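# Screw funnel snugly onto glass vial neck in holder

## Task

Turn the plastic funnel down onto the neck of the glass vial (standing in its holder) until it is fully seated and snug, leaving the vial upright with the funnel in place; breaking the glass by gripping or pressing too hard, or by letting it drop more than a few centimetres, counts as failure.

## Robot and tools

ROBOT. Two UR-style arms, left_arm and right_arm, each on its own carriage on one floor track running along y at x = 0. left_rail carries left_arm and is always the +y one; right_rail carries right_arm. Each arm base sits at x = 0, y = its carriage position_m, z = 0.04 m, facing +x. Each has a Robotiq 140 two-finger gripper whose fingers can fold if pushed near the palm or tip-first into a surface; firm grips come from the outer quarter of the pads.

SCENE FRAME. Fixed to the table: table top z = 0, +z up, +x the direction the arms face, +y to their left, y = 0 mid-track. The table edge is at x = 0.17 m. Positions in metres, orientations as quaternions wxyz. Gripper frame: fingers point along its +z, close along its y; end_effector_position is the point between the closed pads. A camera block sticks about 10 cm out toward gripper +x.

ROW FORMAT (used by execute_actions and move). Always 18 numbers, each -1 to 1, both arms in one list: left dx, dy, dz, rx, ry, rz, left gripper position, force_limit, speed, then the same nine for the right arm. The six pose numbers are an offset, not a pose: measured from that arm's Hand target as it stood when the action or move began, expressed in the Hand target's own axes. 1.0 equals 0.6 m for dx/dy/dz and 180 degrees for the rotation vector rx, ry, rz. Every row in an action counts from the same start, so rows describe a path, not increments; a later action starts from the new Hand target. All six zeros re-requests the current Hand target. Gripper position is absolute: +1 fully open (140 mm), about -0.8 pads touching, -1 close until blocked. force_limit sets squeeze (roughly 14 N at -1 to 58 N at +1 when closing slowly); speed sets closing rate (about 30 to 250 mm/s) and faster closes grip much harder. For glass, close slowly with a low force_limit. To leave a gripper unchanged, resend its last three numbers; 0 is a real command.

execute_actions: actions = list of objects. Each may have rows (1 to 15 rows, one per 1/30 s step), steps (1 to 450, default 15, at least the row count; the last row keeps being pursued), until (stop when rail conditions hold, e.g. {"all": {"status": "ended"}} or {"left_rail": {"position_status": ["!=", "moving"]}}), and left_rail/right_rail commands. An empty actions list just reports state. cameras chooses images ([] none, omitted all). Ramp offsets gradually across rows; sudden jumps shake held parts.

RAILS: position_m is an absolute y place (left_rail -0.8 to 1.5, right_rail -1.5 to 0.8), speed_m_s 0.01 to 1, acceleration_factor 0.1 to 1, or {"stop": true}. Keep carriages at least 0.78 m apart. Wait for arrival before precise gripper work. Out-of-range values refuse the whole call.

move: target is one 18-number row or up to 15 rows, all offsets from the Hand targets at the move's start, straight-line paths, at most 10 s total. speed in m/s (0.002 to 0.5, default 0.25; rotation up to twice that in rad/s), one value or one per target. blend in m rounds corners in a list. stop_force (4 to 80 N, both arms) ends an arm's path when its wrist sensor feels that much push along the motion; unreliable when the gripper rotates, and omit it when backing away from contact. zero (only with stop_force) re-zeros before the move if true. blocking=false returns early; then only wait or stop may follow until the end is reported. Give every row of a list the same finger numbers to avoid pauses. Result adds a move: line (done, off_target, moving, held, fault; limits=paced or held).

wait: seconds 0 to 10, holds commands. stop: brakes a running move. zoom_image: camera (cam_high, cam_low, cam_close, cam_left_wrist, cam_right_wrist) and region [x0, y0, x1, y1] pixels, max 504x504. zero_wrist_force: arm. read_manual: licence text only. finished_scene: scene number 1 or 2; irreversible, do it only when the funnel is seated and everything rests.

RESULTS. Per arm: end_effector_position, quaternion, velocities, Hand target (origin for next offsets), Joint positions (rail m, then six joints rad), Joint velocities, joint torques, motor temperatures, Wrist force/torque in gripper axes (plus peak since last), Tool commands, object_status (0 moving, 1 blocked opening, 2 blocked closing = gripping, 3 reached/pads met), position_measured in counts (3 open, about 200 = 20 mm, 230 pads meet). Rails report position_m, position_status (moving, done, contact_stop, time_out, stopped, stopped_with_arm, stopped_for_other_arm, stopped_for_other_carriage) and position_answer (taken/not_taken).

LIMITS AND CAUTIONS. The controller clips each step to 150 mm and 16 degrees from the actual pose. About 150 N outside force or joint torque limits (wrist joints 49.1 N m) stops the arm for 10 s. Screwing means twisting about gripper z in modest increments, regrasping between turns; keep torque on the wrist small and stop twisting once resistance rises. Never crush or press the vial hard, never release anything mid-air, keep the vial upright in its holder, and nothing may leave the table. Avoid arm-to-arm contact; stretched or stalled arms heat motors (MOTOR HOT at 70 °C, lockout at 85 °C).

Each tool is called after "Request:" as a command line: name --argument value for each argument, lists and objects as JSON in quotes; but a table of rows of numbers goes row by row, as --pt "numbers of a row", without its own name.

## Session

Request:
execute_actions --actions '[]'

Scene clock: 0.00 s.
left_arm: end_effector_position=(+0.3563, +0.4786, +0.5790) position_measured=3 object_status=3 end_effector_quat_wxyz=(+0.000, +0.000, +1.000, +0.000) | right_arm: end_effector_position=(+0.3563, -0.3214, +0.5790) position_measured=3 object_status=3 end_effector_quat_wxyz=(+0.000, +0.000, +1.000, +0.000)
Joint positions: left_arm=[0.4 -0.28 -2.157 1.821 -1.235 -1.571 -0.281] | right_arm=[-0.4 -0.28 -2.157 1.821 -1.235 -1.571 -0.281]
Joint velocities: within noise
Joint torques (N m): no reading
Motor temperatures (°C): left_arm=[32 34 36 36 38 37] | right_arm=[33 30 35 39 36 39]
Wrist force (N): no reading
Wrist torque (N m): no reading
Wrist force, peak (N): no reading
Hand target: left_arm +0.3563, +0.4786, +0.5790; +0.000, +0.000, +1.000, +0.000 | right_arm +0.3563, -0.3214, +0.5790; +0.000, +0.000, +1.000, +0.000
Tool commands: left_gripper/position=+1.0 left_gripper/force_limit=+1.0 left_gripper/speed=+1.0 right_gripper/position=+1.0 right_gripper/force_limit=+1.0 right_gripper/speed=+1.0
left_rail: position_m=0.400 position_status=done
right_rail: position_m=-0.400 position_status=done

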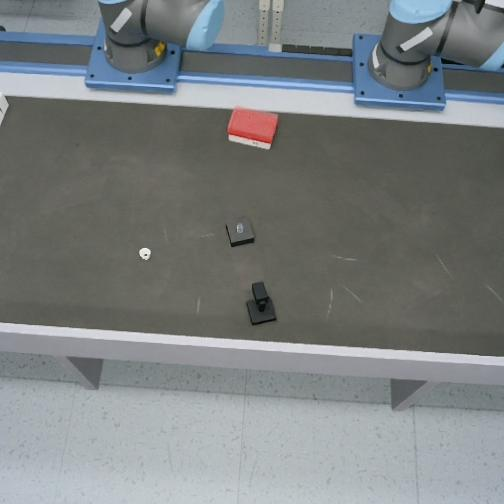

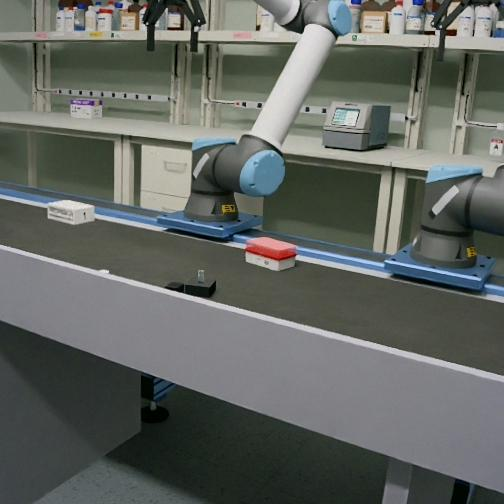

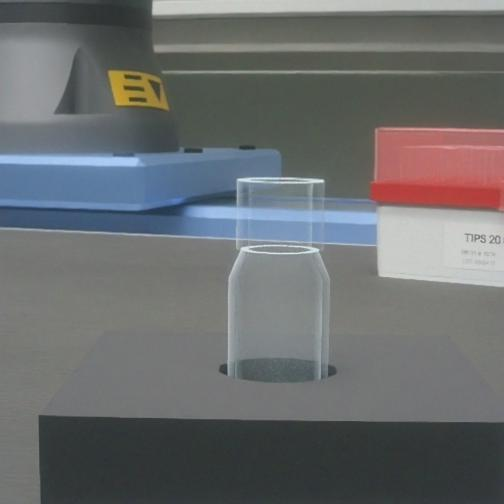

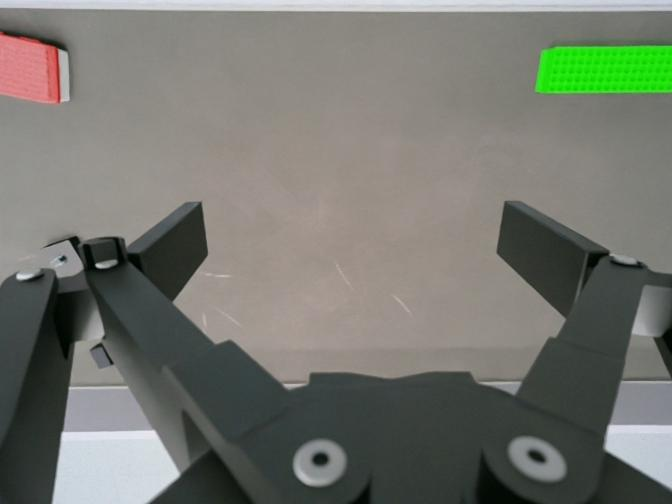

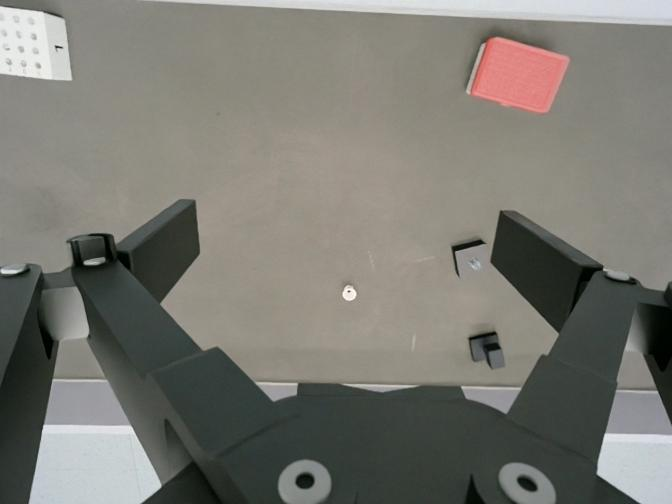

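Request:
zoom_image --camera "cam_right_wrist" --region '[310, 220, 510, 380]'

Request:
zoom_image --camera "cam_high" --region '[110, 210, 290, 330]'

Request:
zoom_image --camera "cam_low" --region '[80, 240, 240, 310]'

Scaled by 2.520 from the camera's 672x504 image, which has a finer 960x720 frame.

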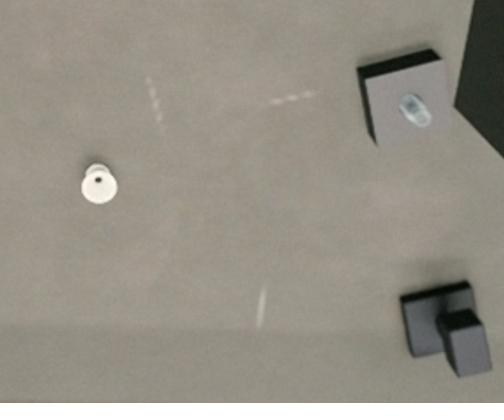

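Scaled by 2.800 from the camera's 504x504 image, which has a finer 720x720 frame.

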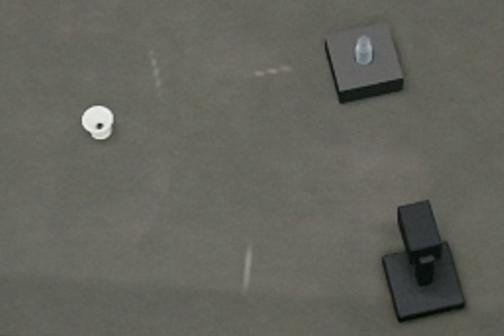

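Scaled by 3.150 from the camera's 504x504 image, which has a finer 720x720 frame.

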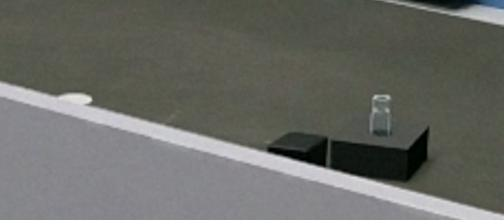

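Request:
move --target '[0,0,0,0,0,0,1,1,1,-0.48,0.019,0.5,0,0,0,1,-1,-0.5]' --speed 0.4 --cameras '["cam_high","cam_right_wrist"]'

Request:
zoom_image --camera "cam_right_wrist" --region '[236, 60, 436, 260]'

Scene clock: 5.37 s.
left_arm: end_effector_position=(+0.3563, +0.4786, +0.5790) position_measured=3 object_status=3 end_effector_quat_wxyz=(+0.000, +0.000, +1.000, +0.000) | right_arm: end_effector_position=(+0.6443, -0.3100, +0.2791) position_measured=3 object_status=3 end_effector_quat_wxyz=(+0.000, +0.000, +1.000, +0.000)
Joint positions: left_arm=[0.4 -0.28 -2.157 1.821 -1.235 -1.571 -0.28] | right_arm=[-0.4 -0.132 -1.609 1.991 -1.953 -1.571 -0.132]
Joint velocities: within noise
Joint torques (N m): left_arm=[1.32 2.45 -43.06 -4.07 -0.37 -0.27] | right_arm=[7.51 -34.96 -50.7 -7.75 -3.15 3.06]
Motor temperatures (°C): left_arm=[32 34 36 36 38 37] | right_arm=[33 30 35 39 36 39]
Wrist force (N): left_arm=[0.1 -0.4 0.1] | right_arm=[0.4 -0.2 0.2]
Wrist torque (N m): left_arm=[-0.09 -0.02 0.00] | right_arm=[-0.10 -0.09 0.02]
Wrist force, peak (N): left_arm=[0.6 -0.6 0.1] | right_arm=[-2.1 -0.4 2.9]
Hand target: left_arm +0.3563, +0.4786, +0.5790; +0.000, +0.000, +1.000, +0.000 | right_arm +0.6444, -0.3100, +0.2790; +0.000, +0.000, +1.000, +0.000
Off the commanded pose: left_arm 0.000 m, 0 deg | right_arm 0.000 m, 0 deg.
left_rail: position_m=0.400 position_status=done
right_rail: position_m=-0.400 position_status=done
move: done
Images, in order (width x height): cam_high 504x504, cam_right_wrist 672x504.

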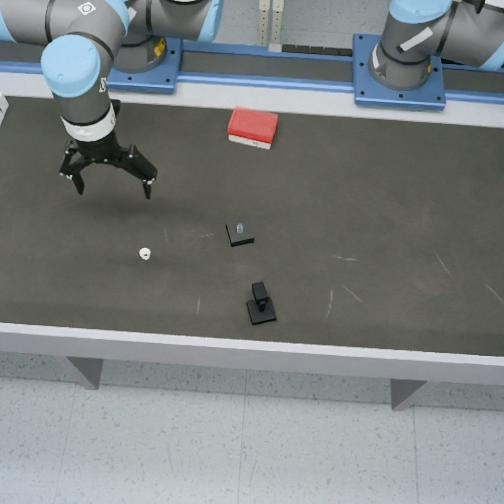

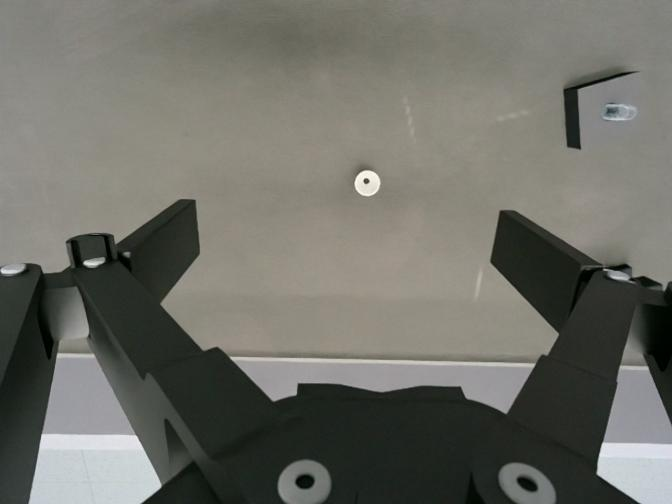

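Scaled by 2.520 from the camera's 672x504 image, which has a finer 960x720 frame.

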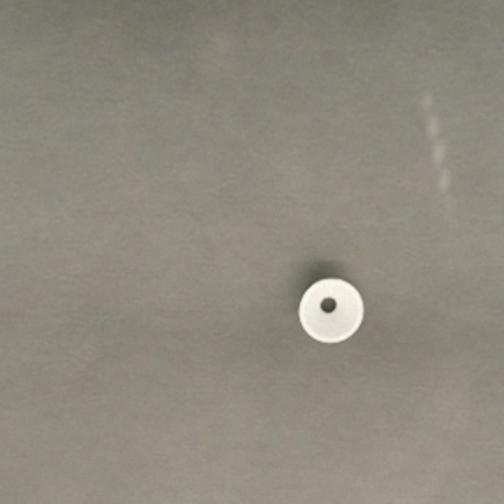

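Request:
move --target '[0,0,0,0,0,0,1,1,1,-0.06,0.055,0.217,0,0,0,1,-1,-0.5]' --cameras '["cam_right_wrist"]'

Request:
zoom_image --camera "cam_right_wrist" --region '[286, 100, 436, 250]'

Scene clock: 8.63 s.
left_arm: end_effector_position=(+0.3563, +0.4786, +0.5790) position_measured=3 object_status=3 end_effector_quat_wxyz=(+0.000, +0.000, +1.000, +0.000) | right_arm: end_effector_position=(+0.6803, -0.2770, +0.1489) position_measured=3 object_status=3 end_effector_quat_wxyz=(+0.000, +0.000, +1.000, +0.000)
Joint positions: left_arm=[0.4 -0.28 -2.157 1.821 -1.235 -1.571 -0.28] | right_arm=[-0.4 -0.076 -1.427 2.059 -2.203 -1.571 -0.076]
Joint velocities: within noise
Joint torques (N m): left_arm=[-0.7 3.72 -40.46 -3.63 -0.8 -0.28] | right_arm=[6.64 -40.8 -45.54 -8.41 -3.03 3.03]
Motor temperatures (°C): left_arm=[32 34 36 36 38 37] | right_arm=[33 30 35 39 36 39]
Wrist force (N): left_arm=[-0.1 -0.1 0.1] | right_arm=[0.2 0.0 0.3]
Wrist torque (N m): left_arm=[-0.01 0.02 -0.01] | right_arm=[-0.04 -0.03 0.01]
Wrist force, peak (N): left_arm=[0.8 0.4 0.4] | right_arm=[1.1 -0.9 -2.5]
Hand target: left_arm +0.3563, +0.4786, +0.5790; +0.000, +0.000, +1.000, +0.000 | right_arm +0.6804, -0.2770, +0.1488; +0.000, +0.000, +1.000, +0.000
Off the commanded pose: left_arm 0.000 m, 0 deg | right_arm 0.000 m, 0 deg.
left_rail: position_m=0.400 position_status=done
right_rail: position_m=-0.400 position_status=done
move: done
Images, in order (width x height): cam_right_wrist 672x504.

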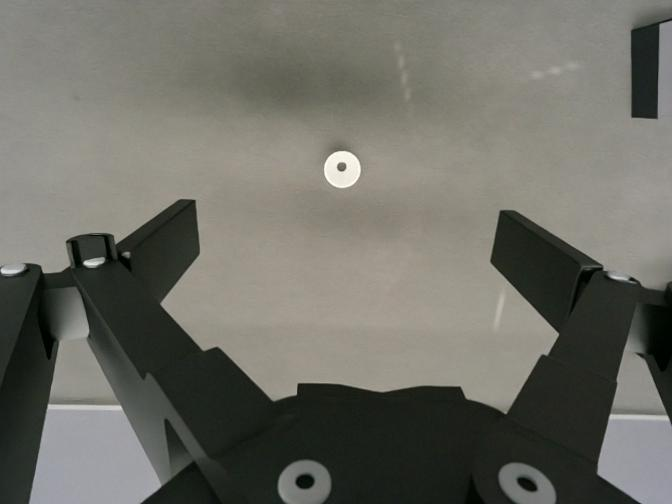

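Scaled by 3.360 from the camera's 672x504 image, which has a finer 960x720 frame.

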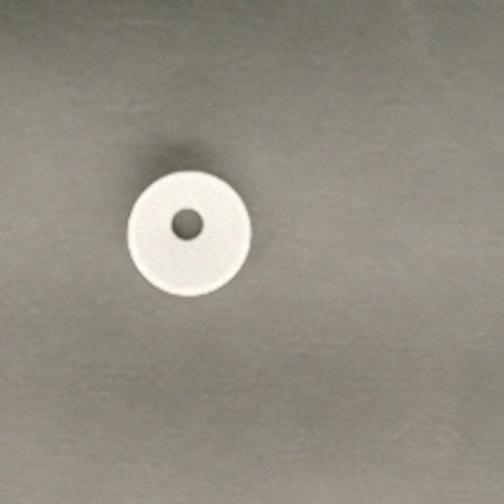

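Request:
move --target '[0,0,0,0,0,0,1,1,1,0.0137,0.004,0.1067,0,0,0,0.0,-1,-0.5]' --cameras '["cam_right_wrist","cam_low"]'

Request:
zoom_image --camera "cam_right_wrist" --region '[250, 100, 450, 300]'

Request:
zoom_image --camera "cam_low" --region '[60, 220, 160, 300]'

Scene clock: 12.67 s.
left_arm: end_effector_position=(+0.3563, +0.4786, +0.5790) position_measured=3 object_status=3 end_effector_quat_wxyz=(+0.000, +0.000, +1.000, +0.000) | right_arm: end_effector_position=(+0.6722, -0.2746, +0.0848) position_measured=129 object_status=0 end_effector_quat_wxyz=(+0.000, +0.000, +1.000, +0.000)
Joint positions: left_arm=[0.4 -0.28 -2.157 1.821 -1.235 -1.571 -0.281] | right_arm=[-0.4 -0.073 -1.361 2.123 -2.333 -1.571 -0.073]
Joint velocities: within noise
Joint torques (N m): left_arm=[2.89 5.61 -38.7 -3.51 -0.65 -0.61] | right_arm=[7.58 -48.51 -29.7 -7.63 -1.83 3.07]
Motor temperatures (°C): left_arm=[32 34 36 36 38 37] | right_arm=[33 30 35 39 36 39]
Wrist force (N): left_arm=[0.1 -0.5 0.4] | right_arm=[0.3 0.1 -0.2]
Wrist torque (N m): left_arm=[-0.12 -0.02 0.00] | right_arm=[-0.01 -0.06 0.00]
Wrist force, peak (N): left_arm=[-0.1 -0.5 0.6] | right_arm=[0.3 -0.2 2.1]
Hand target: left_arm +0.3563, +0.4786, +0.5790; +0.000, +0.000, +1.000, +0.000 | right_arm +0.6722, -0.2746, +0.0848; +0.000, +0.000, +1.000, +0.000
Off the commanded pose: left_arm 0.000 m, 0 deg | right_arm 0.000 m, 0 deg.
left_rail: position_m=0.400 position_status=done
right_rail: position_m=-0.400 position_status=done
move: done
Images, in order (width x height): cam_low 504x504, cam_right_wrist 672x504.

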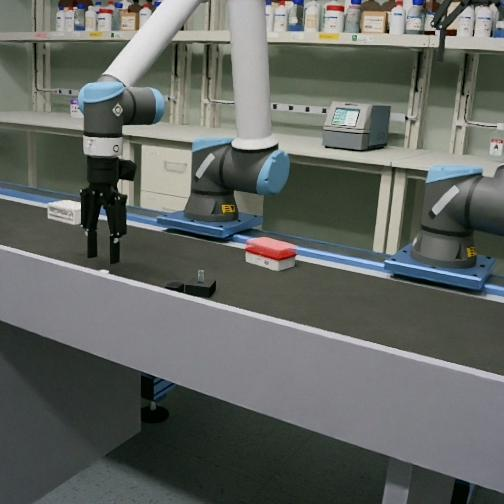

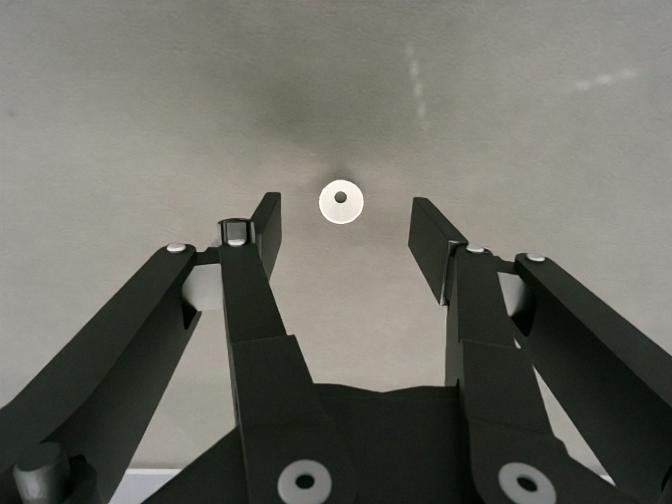

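Scaled by 2.520 from the camera's 672x504 image, which has a finer 960x720 frame.

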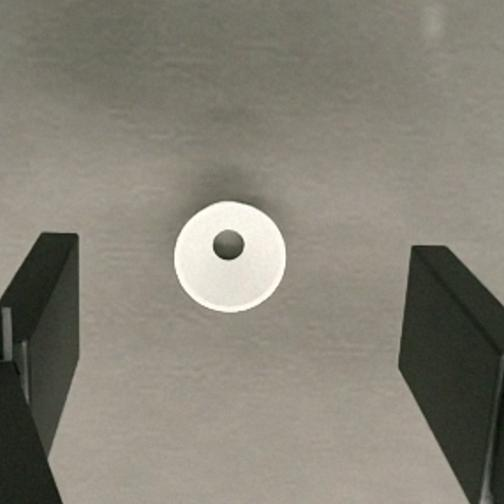

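Scaled by 5.040 from the camera's 504x504 image, which has a finer 720x720 frame.

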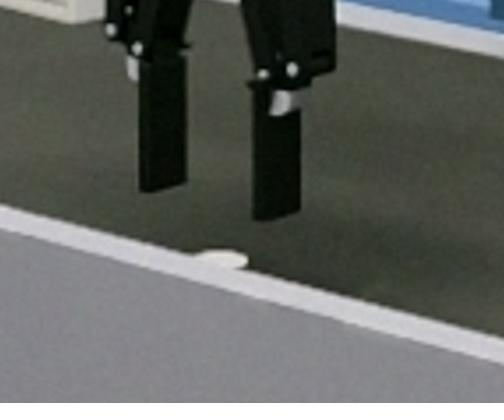

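Request:
move --target '[0,0,0,0,0,0,1,1,1,0,-0.002,0.0735,0,0,0,0.0,-1,-0.5]' --speed 0.12 --cameras '["cam_right_wrist","cam_low"]'

Request:
zoom_image --camera "cam_low" --region '[60, 220, 160, 300]'

Scene clock: 14.67 s.
left_arm: end_effector_position=(+0.3563, +0.4786, +0.5790) position_measured=3 object_status=3 end_effector_quat_wxyz=(+0.000, +0.000, +1.000, +0.000) | right_arm: end_effector_position=(+0.6722, -0.2758, +0.0408) position_measured=129 object_status=3 end_effector_quat_wxyz=(+0.000, +0.000, +1.000, +0.000)
Joint positions: left_arm=[0.4 -0.28 -2.157 1.821 -1.235 -1.571 -0.281] | right_arm=[-0.4 -0.075 -1.3 2.15 -2.422 -1.571 -0.075]
Joint velocities: within noise
Joint torques (N m): left_arm=[0.61 5.61 -37.68 -3.75 -0.39 -0.43] | right_arm=[-13.59 -50.75 -25.86 -7.26 1.56 -3.11]
Motor temperatures (°C): left_arm=[32 34 36 36 38 37] | right_arm=[33 30 35 39 36 39]
Wrist force (N): left_arm=[0.2 -0.4 0.5] | right_arm=[0.4 -0.5 0.5]
Wrist torque (N m): left_arm=[-0.09 -0.05 0.00] | right_arm=[-0.16 -0.11 0.03]
Wrist force, peak (N): left_arm=[0.5 -0.4 0.3] | right_arm=[0.7 -0.4 1.2]
Hand target: left_arm +0.3563, +0.4786, +0.5790; +0.000, +0.000, +1.000, +0.000 | right_arm +0.6722, -0.2758, +0.0407; +0.000, +0.000, +1.000, +0.000
Off the commanded pose: left_arm 0.000 m, 0 deg | right_arm 0.000 m, 0 deg.
left_rail: position_m=0.400 position_status=done
right_rail: position_m=-0.400 position_status=done
move: done
Images, in order (width x height): cam_low 504x504, cam_right_wrist 672x504.

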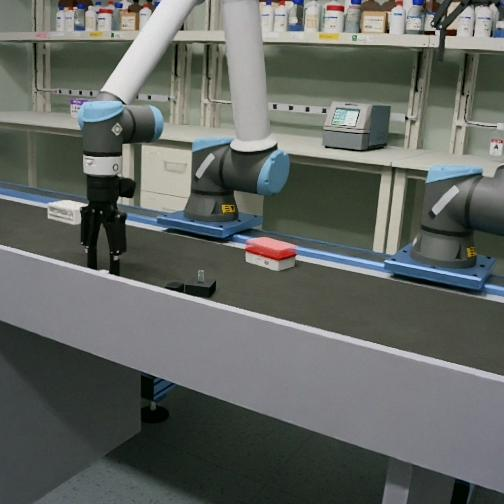

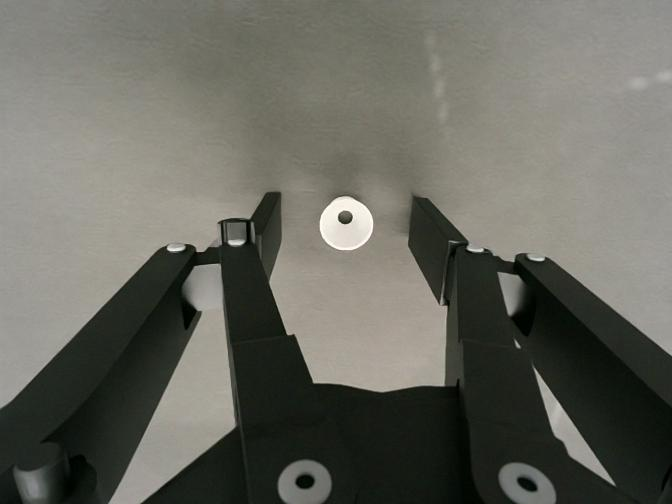

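Scaled by 5.040 from the camera's 504x504 image, which has a finer 720x720 frame.

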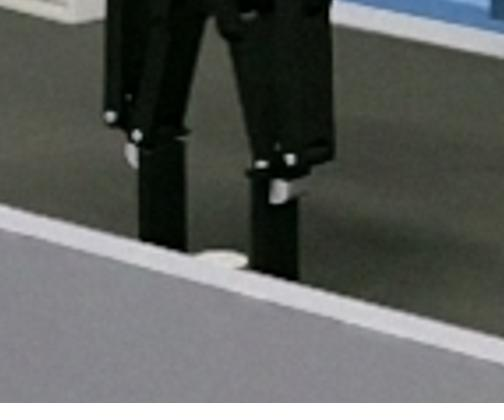

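Request:
move --pt "0 0 0 0 0 0 1 1 1 0 0 -0.0075 0 0 0 0.0 -1 -0.5" --pt "0 0 0 0 0 0 1 1 1 0 0 -0.0075 0 0 0 -1 -0.8 -1" --cameras '["cam_right_wrist"]'

Request:
zoom_image --camera "cam_right_wrist" --region '[250, 130, 450, 330]'

Scene clock: 18.10 s.
left_arm: end_effector_position=(+0.3563, +0.4786, +0.5790) position_measured=3 object_status=3 end_effector_quat_wxyz=(+0.000, +0.000, +1.000, +0.000) | right_arm: end_effector_position=(+0.6722, -0.2758, +0.0452) position_measured=194 object_status=0 end_effector_quat_wxyz=(+0.000, +0.000, +1.000, +0.000)
Joint positions: left_arm=[0.4 -0.28 -2.157 1.821 -1.235 -1.571 -0.28] | right_arm=[-0.4 -0.075 -1.306 2.148 -2.413 -1.571 -0.075]
Joint velocities: within noise
Joint torques (N m): left_arm=[0.03 7.2 -38.04 -3.66 -0.52 -0.61] | right_arm=[-13.02 -77.71 -37.01 -2.79 1.68 -2.92]
Motor temperatures (°C): left_arm=[32 34 36 36 38 37] | right_arm=[33 30 35 39 36 39]
Wrist force (N): left_arm=[0.3 0.1 0.2] | right_arm=[0.5 -0.4 -2.3]
Wrist torque (N m): left_arm=[0.03 -0.06 0.00] | right_arm=[-0.12 -0.06 0.03]
Wrist force, peak (N): left_arm=[0.8 -0.3 0.3] | right_arm=[0.5 -0.4 -2.3]
Hand target: left_arm +0.3563, +0.4786, +0.5790; +0.000, +0.000, +1.000, +0.000 | right_arm +0.6722, -0.2758, +0.0452; +0.000, +0.000, +1.000, +0.000
Off the commanded pose: left_arm 0.000 m, 0 deg | right_arm 0.000 m, 0 deg.
left_rail: position_m=0.400 position_status=done
right_rail: position_m=-0.400 position_status=done
move: done
Images, in order (width x height): cam_right_wrist 672x504.

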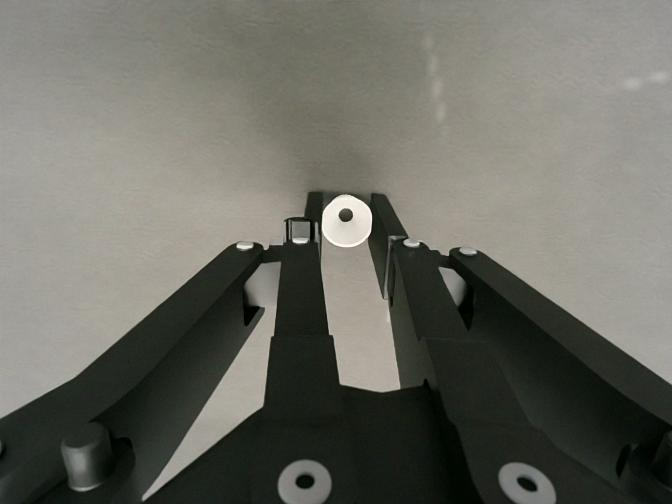

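Scaled by 2.520 from the camera's 672x504 image, which has a finer 960x720 frame.

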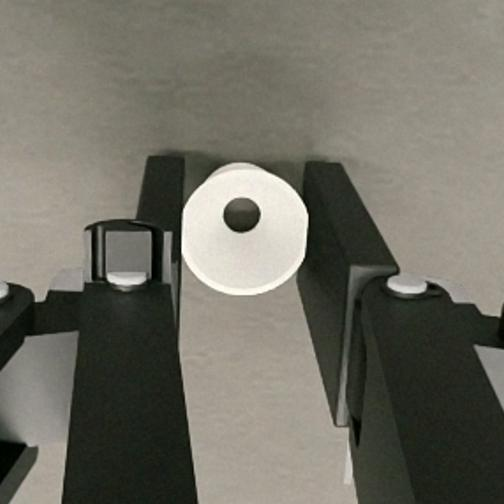

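Request:
move --pt "0 0 0 0 0 0 1 1 1 0 0 -0.1 0 0 0 -1 -0.8 -1" --pt "0 0 0 0 0 0 1 1 1 0.142 0.373 -0.258 0 0 0 -1 -0.8 -1" --blend 0.03 --cameras '["cam_right_wrist","cam_close"]'

Request:
zoom_image --camera "cam_right_wrist" --region '[250, 100, 450, 300]'

Scene clock: 21.50 s.
left_arm: end_effector_position=(+0.3563, +0.4786, +0.5790) position_measured=3 object_status=3 end_effector_quat_wxyz=(+0.000, +0.000, +1.000, +0.000) | right_arm: end_effector_position=(+0.5870, -0.0521, +0.2000) position_measured=194 object_status=2 end_effector_quat_wxyz=(+0.000, +0.000, +1.000, +0.000)
Joint positions: left_arm=[0.4 -0.28 -2.157 1.821 -1.235 -1.571 -0.28] | right_arm=[-0.4 0.277 -1.493 2.027 -2.105 -1.571 0.277]
Joint velocities: within noise
Joint torques (N m): left_arm=[1.58 10.72 -37.54 -3.41 -0.43 -0.76] | right_arm=[8.09 -40.2 -49.04 -1.82 -2.78 2.74]
Motor temperatures (°C): left_arm=[32 34 36 36 38 37] | right_arm=[33 30 35 39 36 39]
Wrist force (N): left_arm=[-0.2 -0.6 0.4] | right_arm=[0.3 0.3 0.4]
Wrist torque (N m): left_arm=[-0.12 0.06 0.00] | right_arm=[0.04 -0.06 0.04]
Wrist force, peak (N): left_arm=[0.0 -0.6 0.8] | right_arm=[0.4 -0.1 3.0]
Hand target: left_arm +0.3563, +0.4786, +0.5790; +0.000, +0.000, +1.000, +0.000 | right_arm +0.5870, -0.0520, +0.2000; +0.000, +0.000, +1.000, +0.000
Off the commanded pose: left_arm 0.000 m, 0 deg | right_arm 0.000 m, 0 deg.
left_rail: position_m=0.400 position_status=done
right_rail: position_m=-0.400 position_status=done
move: done
Images, in order (width x height): cam_close 504x504, cam_right_wrist 672x504.

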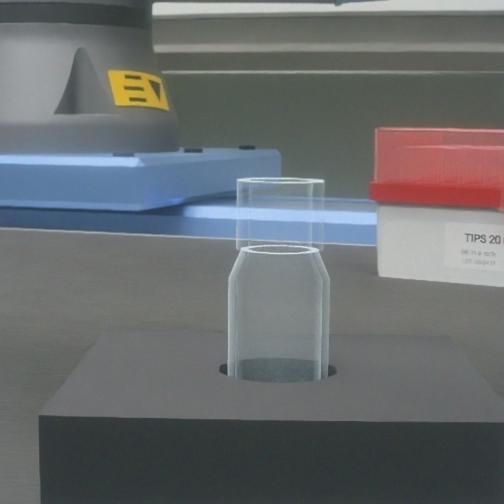

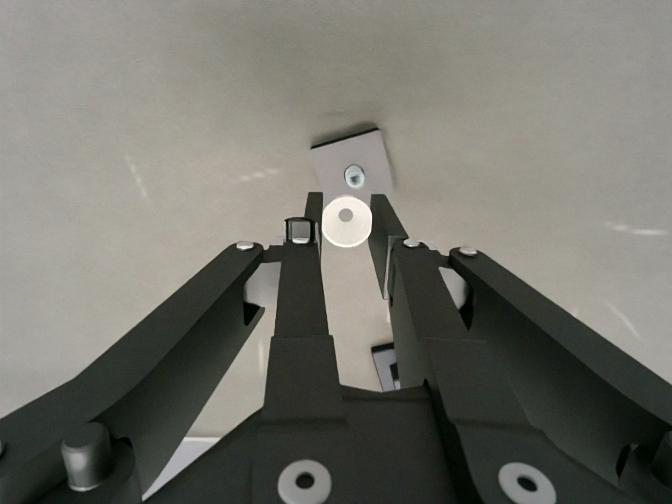

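Scaled by 2.520 from the camera's 672x504 image, which has a finer 960x720 frame.

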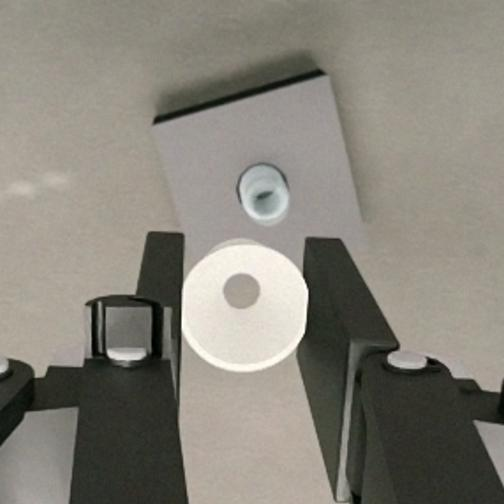

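Request:
move --target '[0,0,0,0,0,0,1,1,1,-0.0035,0.021,0.125,0,0,0,-1,-0.8,-1]' --cameras '["cam_right_wrist","cam_close"]'

Request:
zoom_image --camera "cam_right_wrist" --region '[270, 120, 420, 270]'

Scene clock: 24.07 s.
left_arm: end_effector_position=(+0.3563, +0.4786, +0.5790) position_measured=3 object_status=3 end_effector_quat_wxyz=(+0.000, +0.000, +1.000, +0.000) | right_arm: end_effector_position=(+0.5891, -0.0395, +0.1251) position_measured=194 object_status=2 end_effector_quat_wxyz=(+0.000, +0.000, +1.000, +0.000)
Joint positions: left_arm=[0.4 -0.28 -2.157 1.821 -1.235 -1.571 -0.28] | right_arm=[-0.4 0.294 -1.401 2.08 -2.25 -1.571 0.294]
Joint velocities: within noise
Joint torques (N m): left_arm=[1.94 11.44 -37.51 -3.58 -0.39 -0.22] | right_arm=[7.12 -45.51 -31.35 -8.02 1.09 3.12]
Motor temperatures (°C): left_arm=[32 34 36 36 38 37] | right_arm=[33 30 35 39 36 39]
Wrist force (N): left_arm=[0.0 -0.3 0.5] | right_arm=[0.0 -0.2 0.1]
Wrist torque (N m): left_arm=[-0.07 0.00 0.00] | right_arm=[-0.07 0.02 0.02]
Wrist force, peak (N): left_arm=[0.5 -0.3 0.6] | right_arm=[-0.6 -0.3 2.3]
Hand target: left_arm +0.3563, +0.4786, +0.5790; +0.000, +0.000, +1.000, +0.000 | right_arm +0.5891, -0.0394, +0.1250; +0.000, +0.000, +1.000, +0.000
Off the commanded pose: left_arm 0.000 m, 0 deg | right_arm 0.000 m, 0 deg.
left_rail: position_m=0.400 position_status=done
right_rail: position_m=-0.400 position_status=done
move: done
Images, in order (width x height): cam_close 504x504, cam_right_wrist 672x504.

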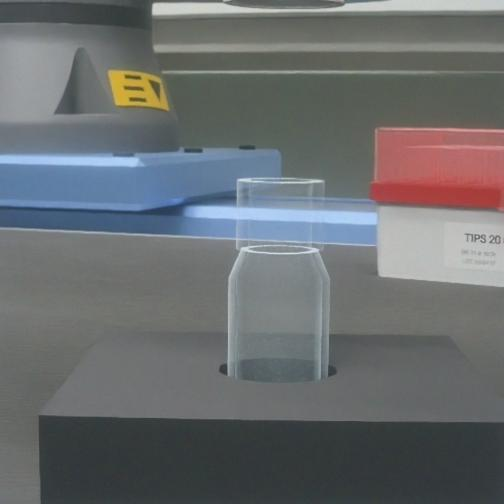

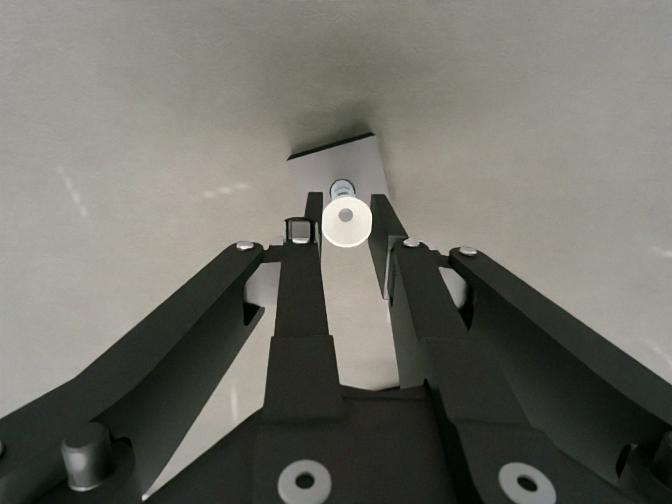

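Scaled by 3.360 from the camera's 672x504 image, which has a finer 960x720 frame.

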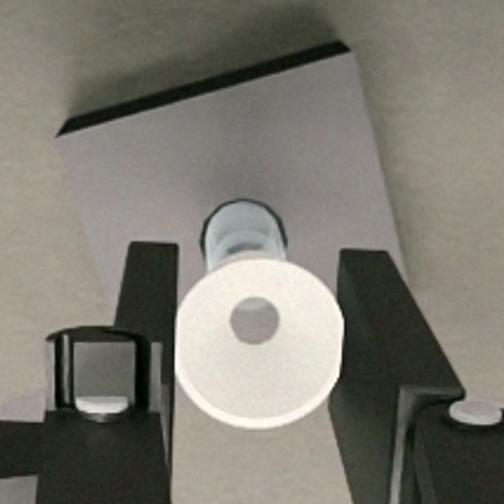

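Request:
move --target '[0,0,0,0,0,0,1,1,1,-0.0007,-0.0007,0.033,0,0,0,-1,-0.8,-1]' --cameras '["cam_close"]' --speed 0.1

Request:
zoom_image --camera "cam_close" --region '[180, 50, 380, 250]'

Scene clock: 27.77 s.
left_arm: end_effector_position=(+0.3563, +0.4786, +0.5790) position_measured=3 object_status=3 end_effector_quat_wxyz=(+0.000, +0.000, +1.000, +0.000) | right_arm: end_effector_position=(+0.5895, -0.0399, +0.1052) position_measured=194 object_status=2 end_effector_quat_wxyz=(+0.000, +0.000, +1.000, +0.000)
Joint positions: left_arm=[0.4 -0.28 -2.157 1.821 -1.235 -1.571 -0.281] | right_arm=[-0.4 0.294 -1.377 2.095 -2.289 -1.571 0.294]
Joint velocities: within noise
Joint torques (N m): left_arm=[-0.49 11.99 -38.5 -3.29 -0.72 -0.59] | right_arm=[-14.75 -48.82 -30.7 -7.97 0.66 -3.09]
Motor temperatures (°C): left_arm=[32 34 36 36 38 37] | right_arm=[33 30 35 39 36 39]
Wrist force (N): left_arm=[-0.1 0.1 0.1] | right_arm=[0.3 -0.2 0.3]
Wrist torque (N m): left_arm=[0.03 0.03 0.00] | right_arm=[-0.07 -0.05 0.01]
Wrist force, peak (N): left_arm=[0.3 -0.1 0.8] | right_arm=[0.2 -0.6 -0.7]
Hand target: left_arm +0.3563, +0.4786, +0.5790; +0.000, +0.000, +1.000, +0.000 | right_arm +0.5895, -0.0399, +0.1052; +0.000, +0.000, +1.000, +0.000
Off the commanded pose: left_arm 0.000 m, 0 deg | right_arm 0.000 m, 0 deg.
left_rail: position_m=0.400 position_status=done
right_rail: position_m=-0.400 position_status=done
move: done
Images, in order (width x height): cam_close 504x504.

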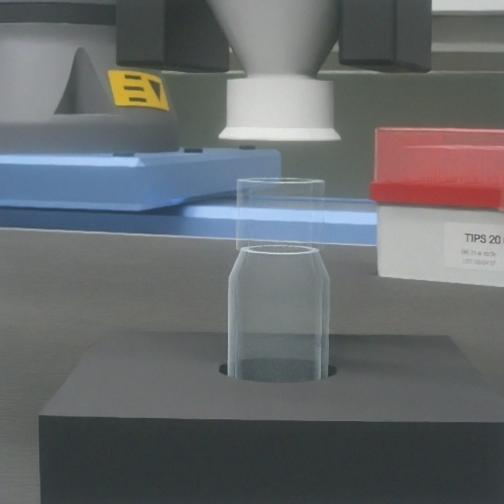

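Scaled by 2.520 from the camera's 504x504 image, which has a finer 720x720 frame.

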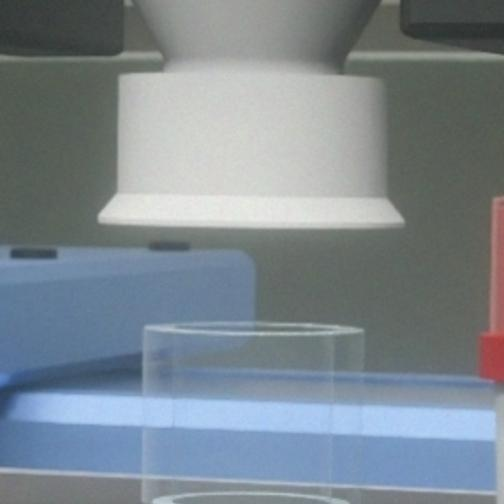

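Request:
move --target '[0,0,0,0,0,0,1,1,1,0,0,0,0,0,-0.5,-1,-0.8,-1]' --cameras '["cam_close"]' --speed 0.5

Request:
zoom_image --camera "cam_close" --region '[180, 50, 380, 250]'

Request:
move --target '[0,0,0,0,0,0,1,1,1,0,0,0,0,0,-0.5,-1,-0.8,-1]' --cameras '["cam_close"]' --speed 0.5

Request:
zoom_image --camera "cam_close" --region '[180, 50, 380, 250]'

Scene clock: 32.37 s.
left_arm: end_effector_position=(+0.3563, +0.4786, +0.5790) position_measured=3 object_status=3 end_effector_quat_wxyz=(+0.000, +0.000, +1.000, +0.000) | right_arm: end_effector_position=(+0.5895, -0.0399, +0.1052) position_measured=194 object_status=2 end_effector_quat_wxyz=(+0.000, +0.707, -0.707, +0.000)
Joint positions: left_arm=[0.4 -0.28 -2.157 1.821 -1.235 -1.571 -0.281] | right_arm=[-0.4 0.294 -1.377 2.095 -2.289 -1.571 -1.277]
Joint velocities: within noise
Joint torques (N m): left_arm=[1.17 12.95 -37.82 -3.64 -0.75 -0.68] | right_arm=[-14.28 -75.59 -30.59 -1.79 3.67 -3.21]
Motor temperatures (°C): left_arm=[32 34 36 36 38 37] | right_arm=[33 30 35 39 36 39]
Wrist force (N): left_arm=[-0.1 -0.4 0.2] | right_arm=[0.4 0.0 -0.2]
Wrist torque (N m): left_arm=[-0.09 0.03 0.00] | right_arm=[-0.02 -0.08 0.01]
Wrist force, peak (N): left_arm=[0.1 -0.2 0.8] | right_arm=[0.4 -0.8 0.8]
Hand target: left_arm +0.3563, +0.4786, +0.5790; +0.000, +0.000, +1.000, +0.000 | right_arm +0.5895, -0.0399, +0.1052; +0.000, +0.707, -0.707, +0.000
Off the commanded pose: left_arm 0.000 m, 0 deg | right_arm 0.000 m, 0 deg.
left_rail: position_m=0.400 position_status=done
right_rail: position_m=-0.400 position_status=done
move: done
Images, in order (width x height): cam_close 504x504.

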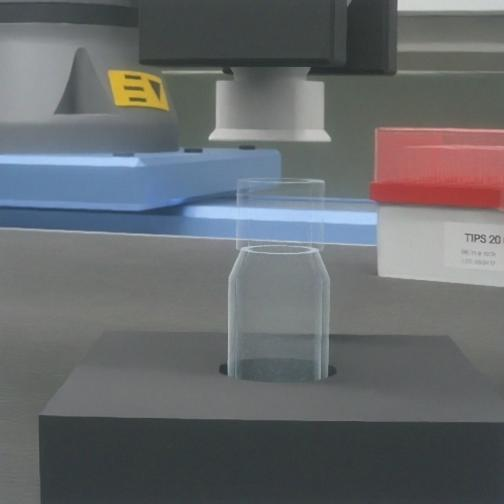

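Scaled by 2.520 from the camera's 504x504 image, which has a finer 720x720 frame.

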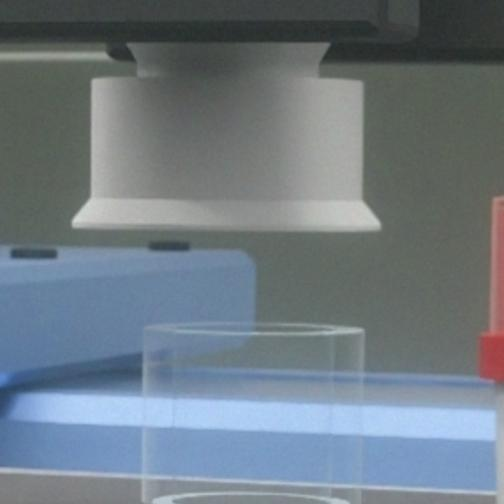

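Scene clock: 34.67 s.
left_arm: end_effector_position=(+0.3563, +0.4786, +0.5790) position_measured=3 object_status=3 end_effector_quat_wxyz=(+0.000, +0.000, +1.000, +0.000) | right_arm: end_effector_position=(+0.5895, -0.0399, +0.1052) position_measured=194 object_status=2 end_effector_quat_wxyz=(+0.000, +1.000, +0.000, +0.000)
Joint positions: left_arm=[0.4 -0.28 -2.157 1.821 -1.235 -1.571 -0.281] | right_arm=[-0.4 0.294 -1.377 2.095 -2.289 -1.571 -2.848]
Joint velocities: within noise
Joint torques (N m): left_arm=[-1.62 17.05 -38.16 -3.54 -0.66 -0.43] | right_arm=[-14.28 -77.17 -31.54 -1.61 3.68 -2.98]
Motor temperatures (°C): left_arm=[32 34 36 36 38 37] | right_arm=[33 30 35 39 36 39]
Wrist force (N): left_arm=[0.1 -0.4 0.2] | right_arm=[0.0 -0.5 -0.4]
Wrist torque (N m): left_arm=[-0.09 -0.02 0.00] | right_arm=[-0.15 0.00 0.01]
Wrist force, peak (N): left_arm=[0.4 -0.4 0.5] | right_arm=[-0.2 -0.5 0.8]
Hand target: left_arm +0.3563, +0.4786, +0.5790; +0.000, +0.000, +1.000, +0.000 | right_arm +0.5895, -0.0399, +0.1052; +0.000, +1.000, +0.000, +0.000
Off the commanded pose: left_arm 0.000 m, 0 deg | right_arm 0.000 m, 0 deg.
left_rail: position_m=0.400 position_status=done
right_rail: position_m=-0.400 position_status=done
move: done
Images, in order (width x height): cam_close 504x504.

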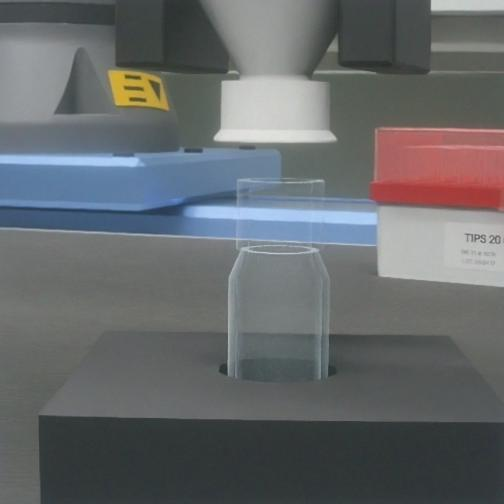

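Scaled by 2.520 from the camera's 504x504 image, which has a finer 720x720 frame.

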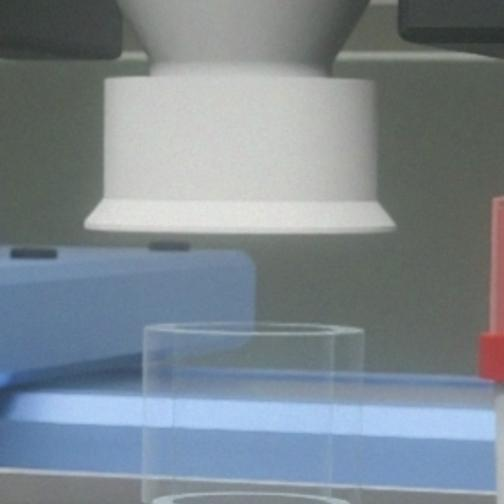

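Request:
move --pt "0 0 0 0 0 0 1 1 1 0 0 0 0 0 -0.5 -1 -0.8 -1" --pt "0 0 0 0 0 0 1 1 1 0 0 0 0 0 -0.95 -1 -0.8 -1" --blend 0.01 --cameras '[]' --speed 0.5

Request:
move --target '[0,0,0,0,0,0,1,1,1,0,0,0.0167,0,0,0,-1,-0.8,-1]' --stop_force 4 --cameras '["cam_close"]' --speed 0.01

Request:
zoom_image --camera "cam_close" --region '[180, 70, 380, 270]'

Scene clock: 40.80 s.
left_arm: end_effector_position=(+0.3563, +0.4786, +0.5790) position_measured=3 object_status=3 end_effector_quat_wxyz=(+0.000, +0.000, +1.000, +0.000) | right_arm: end_effector_position=(+0.5895, -0.0399, +0.1052) position_measured=194 object_status=2 end_effector_quat_wxyz=(+0.000, +0.078, +0.997, +0.000)
Joint positions: left_arm=[0.4 -0.28 -2.157 1.821 -1.235 -1.571 -0.281] | right_arm=[-0.4 0.294 -1.377 2.095 -2.289 -1.571 -5.832]
Joint velocities: within noise
Joint torques (N m): left_arm=[1.91 14.26 -38.61 -3.7 -0.81 -0.53] | right_arm=[-14.57 -77.66 -30.38 -1.8 4.09 -3.35]
Motor temperatures (°C): left_arm=[32 34 36 36 38 37] | right_arm=[33 30 35 39 36 39]
Wrist force (N): left_arm=[-0.3 -0.2 0.5] | right_arm=[-0.2 -0.7 0.0]
Wrist torque (N m): left_arm=[-0.05 0.07 0.00] | right_arm=[-0.18 0.05 0.02]
Wrist force, peak (N): left_arm=[0.2 -0.7 0.7] | right_arm=[0.4 -0.8 0.8]
Hand target: left_arm +0.3563, +0.4786, +0.5790; +0.000, +0.000, +1.000, +0.000 | right_arm +0.5895, -0.0399, +0.1052; +0.000, +0.078, +0.997, +0.000
Off the commanded pose: left_arm 0.000 m, 0 deg | right_arm 0.000 m, 0 deg.
left_rail: position_m=0.400 position_status=done
right_rail: position_m=-0.400 position_status=done
move: done; blend cut to 0 m at target 1
No camera images: "cameras" was empty.

Scene clock: 42.60 s.
left_arm: end_effector_position=(+0.3563, +0.4786, +0.5790) position_measured=3 object_status=3 end_effector_quat_wxyz=(+0.000, +0.000, +1.000, +0.000) | right_arm: end_effector_position=(+0.5895, -0.0399, +0.0952) position_measured=194 object_status=2 end_effector_quat_wxyz=(+0.000, +0.078, +0.997, +0.000)
Joint positions: left_arm=[0.4 -0.28 -2.157 1.821 -1.235 -1.571 -0.28] | right_arm=[-0.4 0.294 -1.364 2.102 -2.309 -1.571 -5.833]
Joint velocities: within noise
Joint torques (N m): left_arm=[0.21 15.75 -37.41 -3.6 -0.34 -0.5] | right_arm=[-12.13 -48.71 -30.79 -7.31 2.3 -3.21]
Motor temperatures (°C): left_arm=[32 34 36 36 38 37] | right_arm=[33 30 35 39 36 39]
Wrist force (N): left_arm=[0.2 -0.1 0.2] | right_arm=[0.4 -0.2 0.4]
Wrist torque (N m): left_arm=[-0.02 -0.05 0.00] | right_arm=[-0.07 -0.09 0.01]
Wrist force, peak (N): left_arm=[0.7 -0.4 0.5] | right_arm=[0.5 0.6 -3.6]
Hand target: left_arm +0.3563, +0.4786, +0.5790; +0.000, +0.000, +1.000, +0.000 | right_arm +0.5895, -0.0399, +0.0952; +0.000, +0.078, +0.997, +0.000
Off the commanded pose: left_arm 0.000 m, 0 deg | right_arm 0.000 m, 0 deg.
left_rail: position_m=0.400 position_status=done
right_rail: position_m=-0.400 position_status=done
move: done
Images, in order (width x height): cam_close 504x504.

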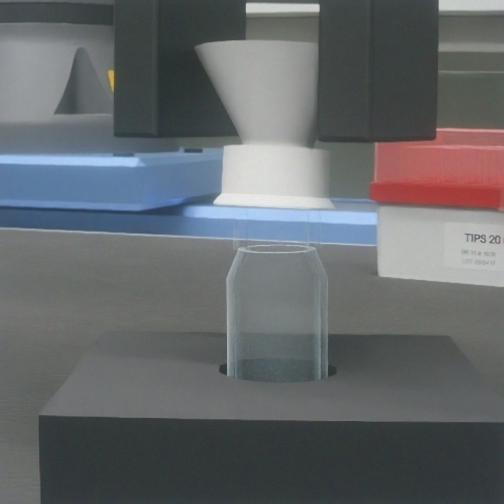

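Scaled by 2.520 from the camera's 504x504 image, which has a finer 720x720 frame.

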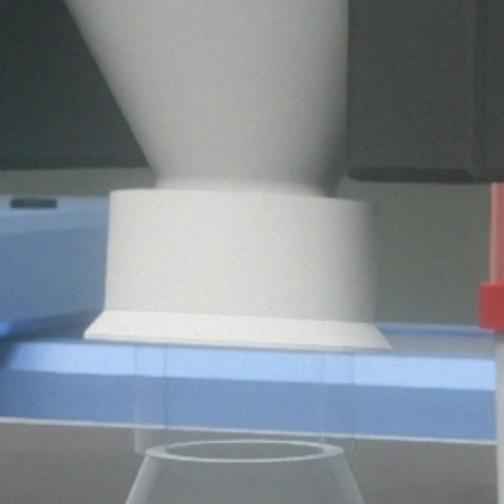

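Request:
move --pt "0 0 0 0 0 0 1 1 1 0.0008 -0.0012 0.0006 0 0 0.25 -1 -0.8 -1" --pt "0 0 0 0 0 0 1 1 1 0.0024 -0.0012 0.0012 0 0 0.5 -1 -0.8 -1" --pt "0 0 0 0 0 0 1 1 1 0.0038 0.0006 0.0022 0 0 0.9 -1 -0.8 -1" --blend 0.01 --cameras '["cam_close"]' --speed 0.4

Request:
zoom_image --camera "cam_close" --region '[180, 70, 380, 270]'

Scene clock: 49.00 s.
left_arm: end_effector_position=(+0.3563, +0.4786, +0.5790) position_measured=3 object_status=3 end_effector_quat_wxyz=(+0.000, +0.000, +1.000, +0.000) | right_arm: end_effector_position=(+0.5873, -0.0391, +0.0938) position_measured=194 object_status=2 end_effector_quat_wxyz=(+0.000, +0.997, +0.079, +0.000)
Joint positions: left_arm=[0.4 -0.28 -2.157 1.821 -1.235 -1.571 -0.281] | right_arm=[-0.4 0.296 -1.364 2.106 -2.312 -1.571 -3.003]
Joint velocities: within noise
Joint torques (N m): left_arm=[0.54 15.05 -36.93 -3.94 -0.31 -0.15] | right_arm=[9.12 -47.36 -41.74 -1.48 -3.01 3.37]
Motor temperatures (°C): left_arm=[32 34 36 36 38 37] | right_arm=[33 30 35 39 36 38]
Wrist force (N): left_arm=[0.2 -0.4 0.3] | right_arm=[0.6 0.1 -2.6]
Wrist torque (N m): left_arm=[-0.09 -0.05 -0.01] | right_arm=[-0.07 -0.08 -0.01]
Wrist force, peak (N): left_arm=[-0.1 -0.8 0.0] | right_arm=[0.6 1.0 -4.6]
Hand target: left_arm +0.3563, +0.4786, +0.5790; +0.000, +0.000, +1.000, +0.000 | right_arm +0.5873, -0.0392, +0.0939; +0.000, +0.997, +0.078, +0.000
Off the commanded pose: left_arm 0.000 m, 0 deg | right_arm 0.000 m, 0 deg.
left_rail: position_m=0.400 position_status=done
right_rail: position_m=-0.400 position_status=done
move: done; blend cut to 0 m at target 1
Images, in order (width x height): cam_close 504x504.

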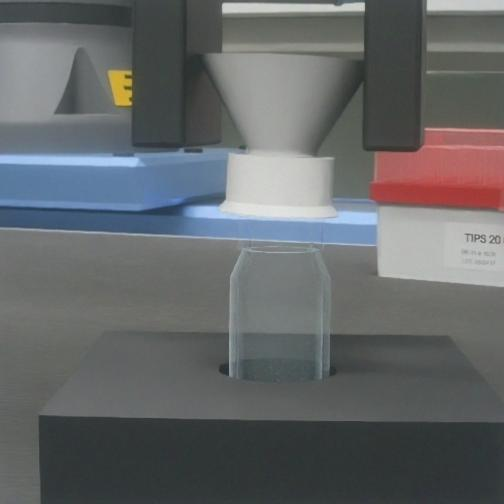

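Scaled by 2.520 from the camera's 504x504 image, which has a finer 720x720 frame.

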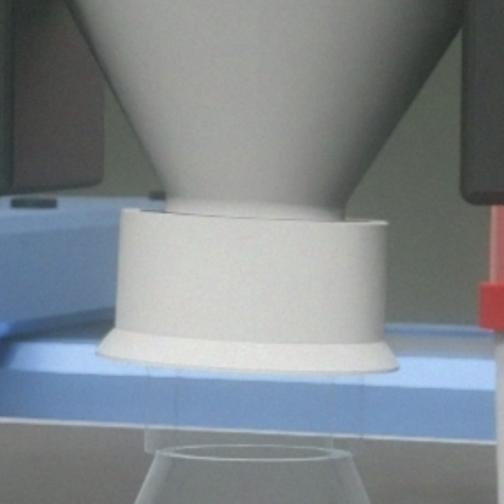

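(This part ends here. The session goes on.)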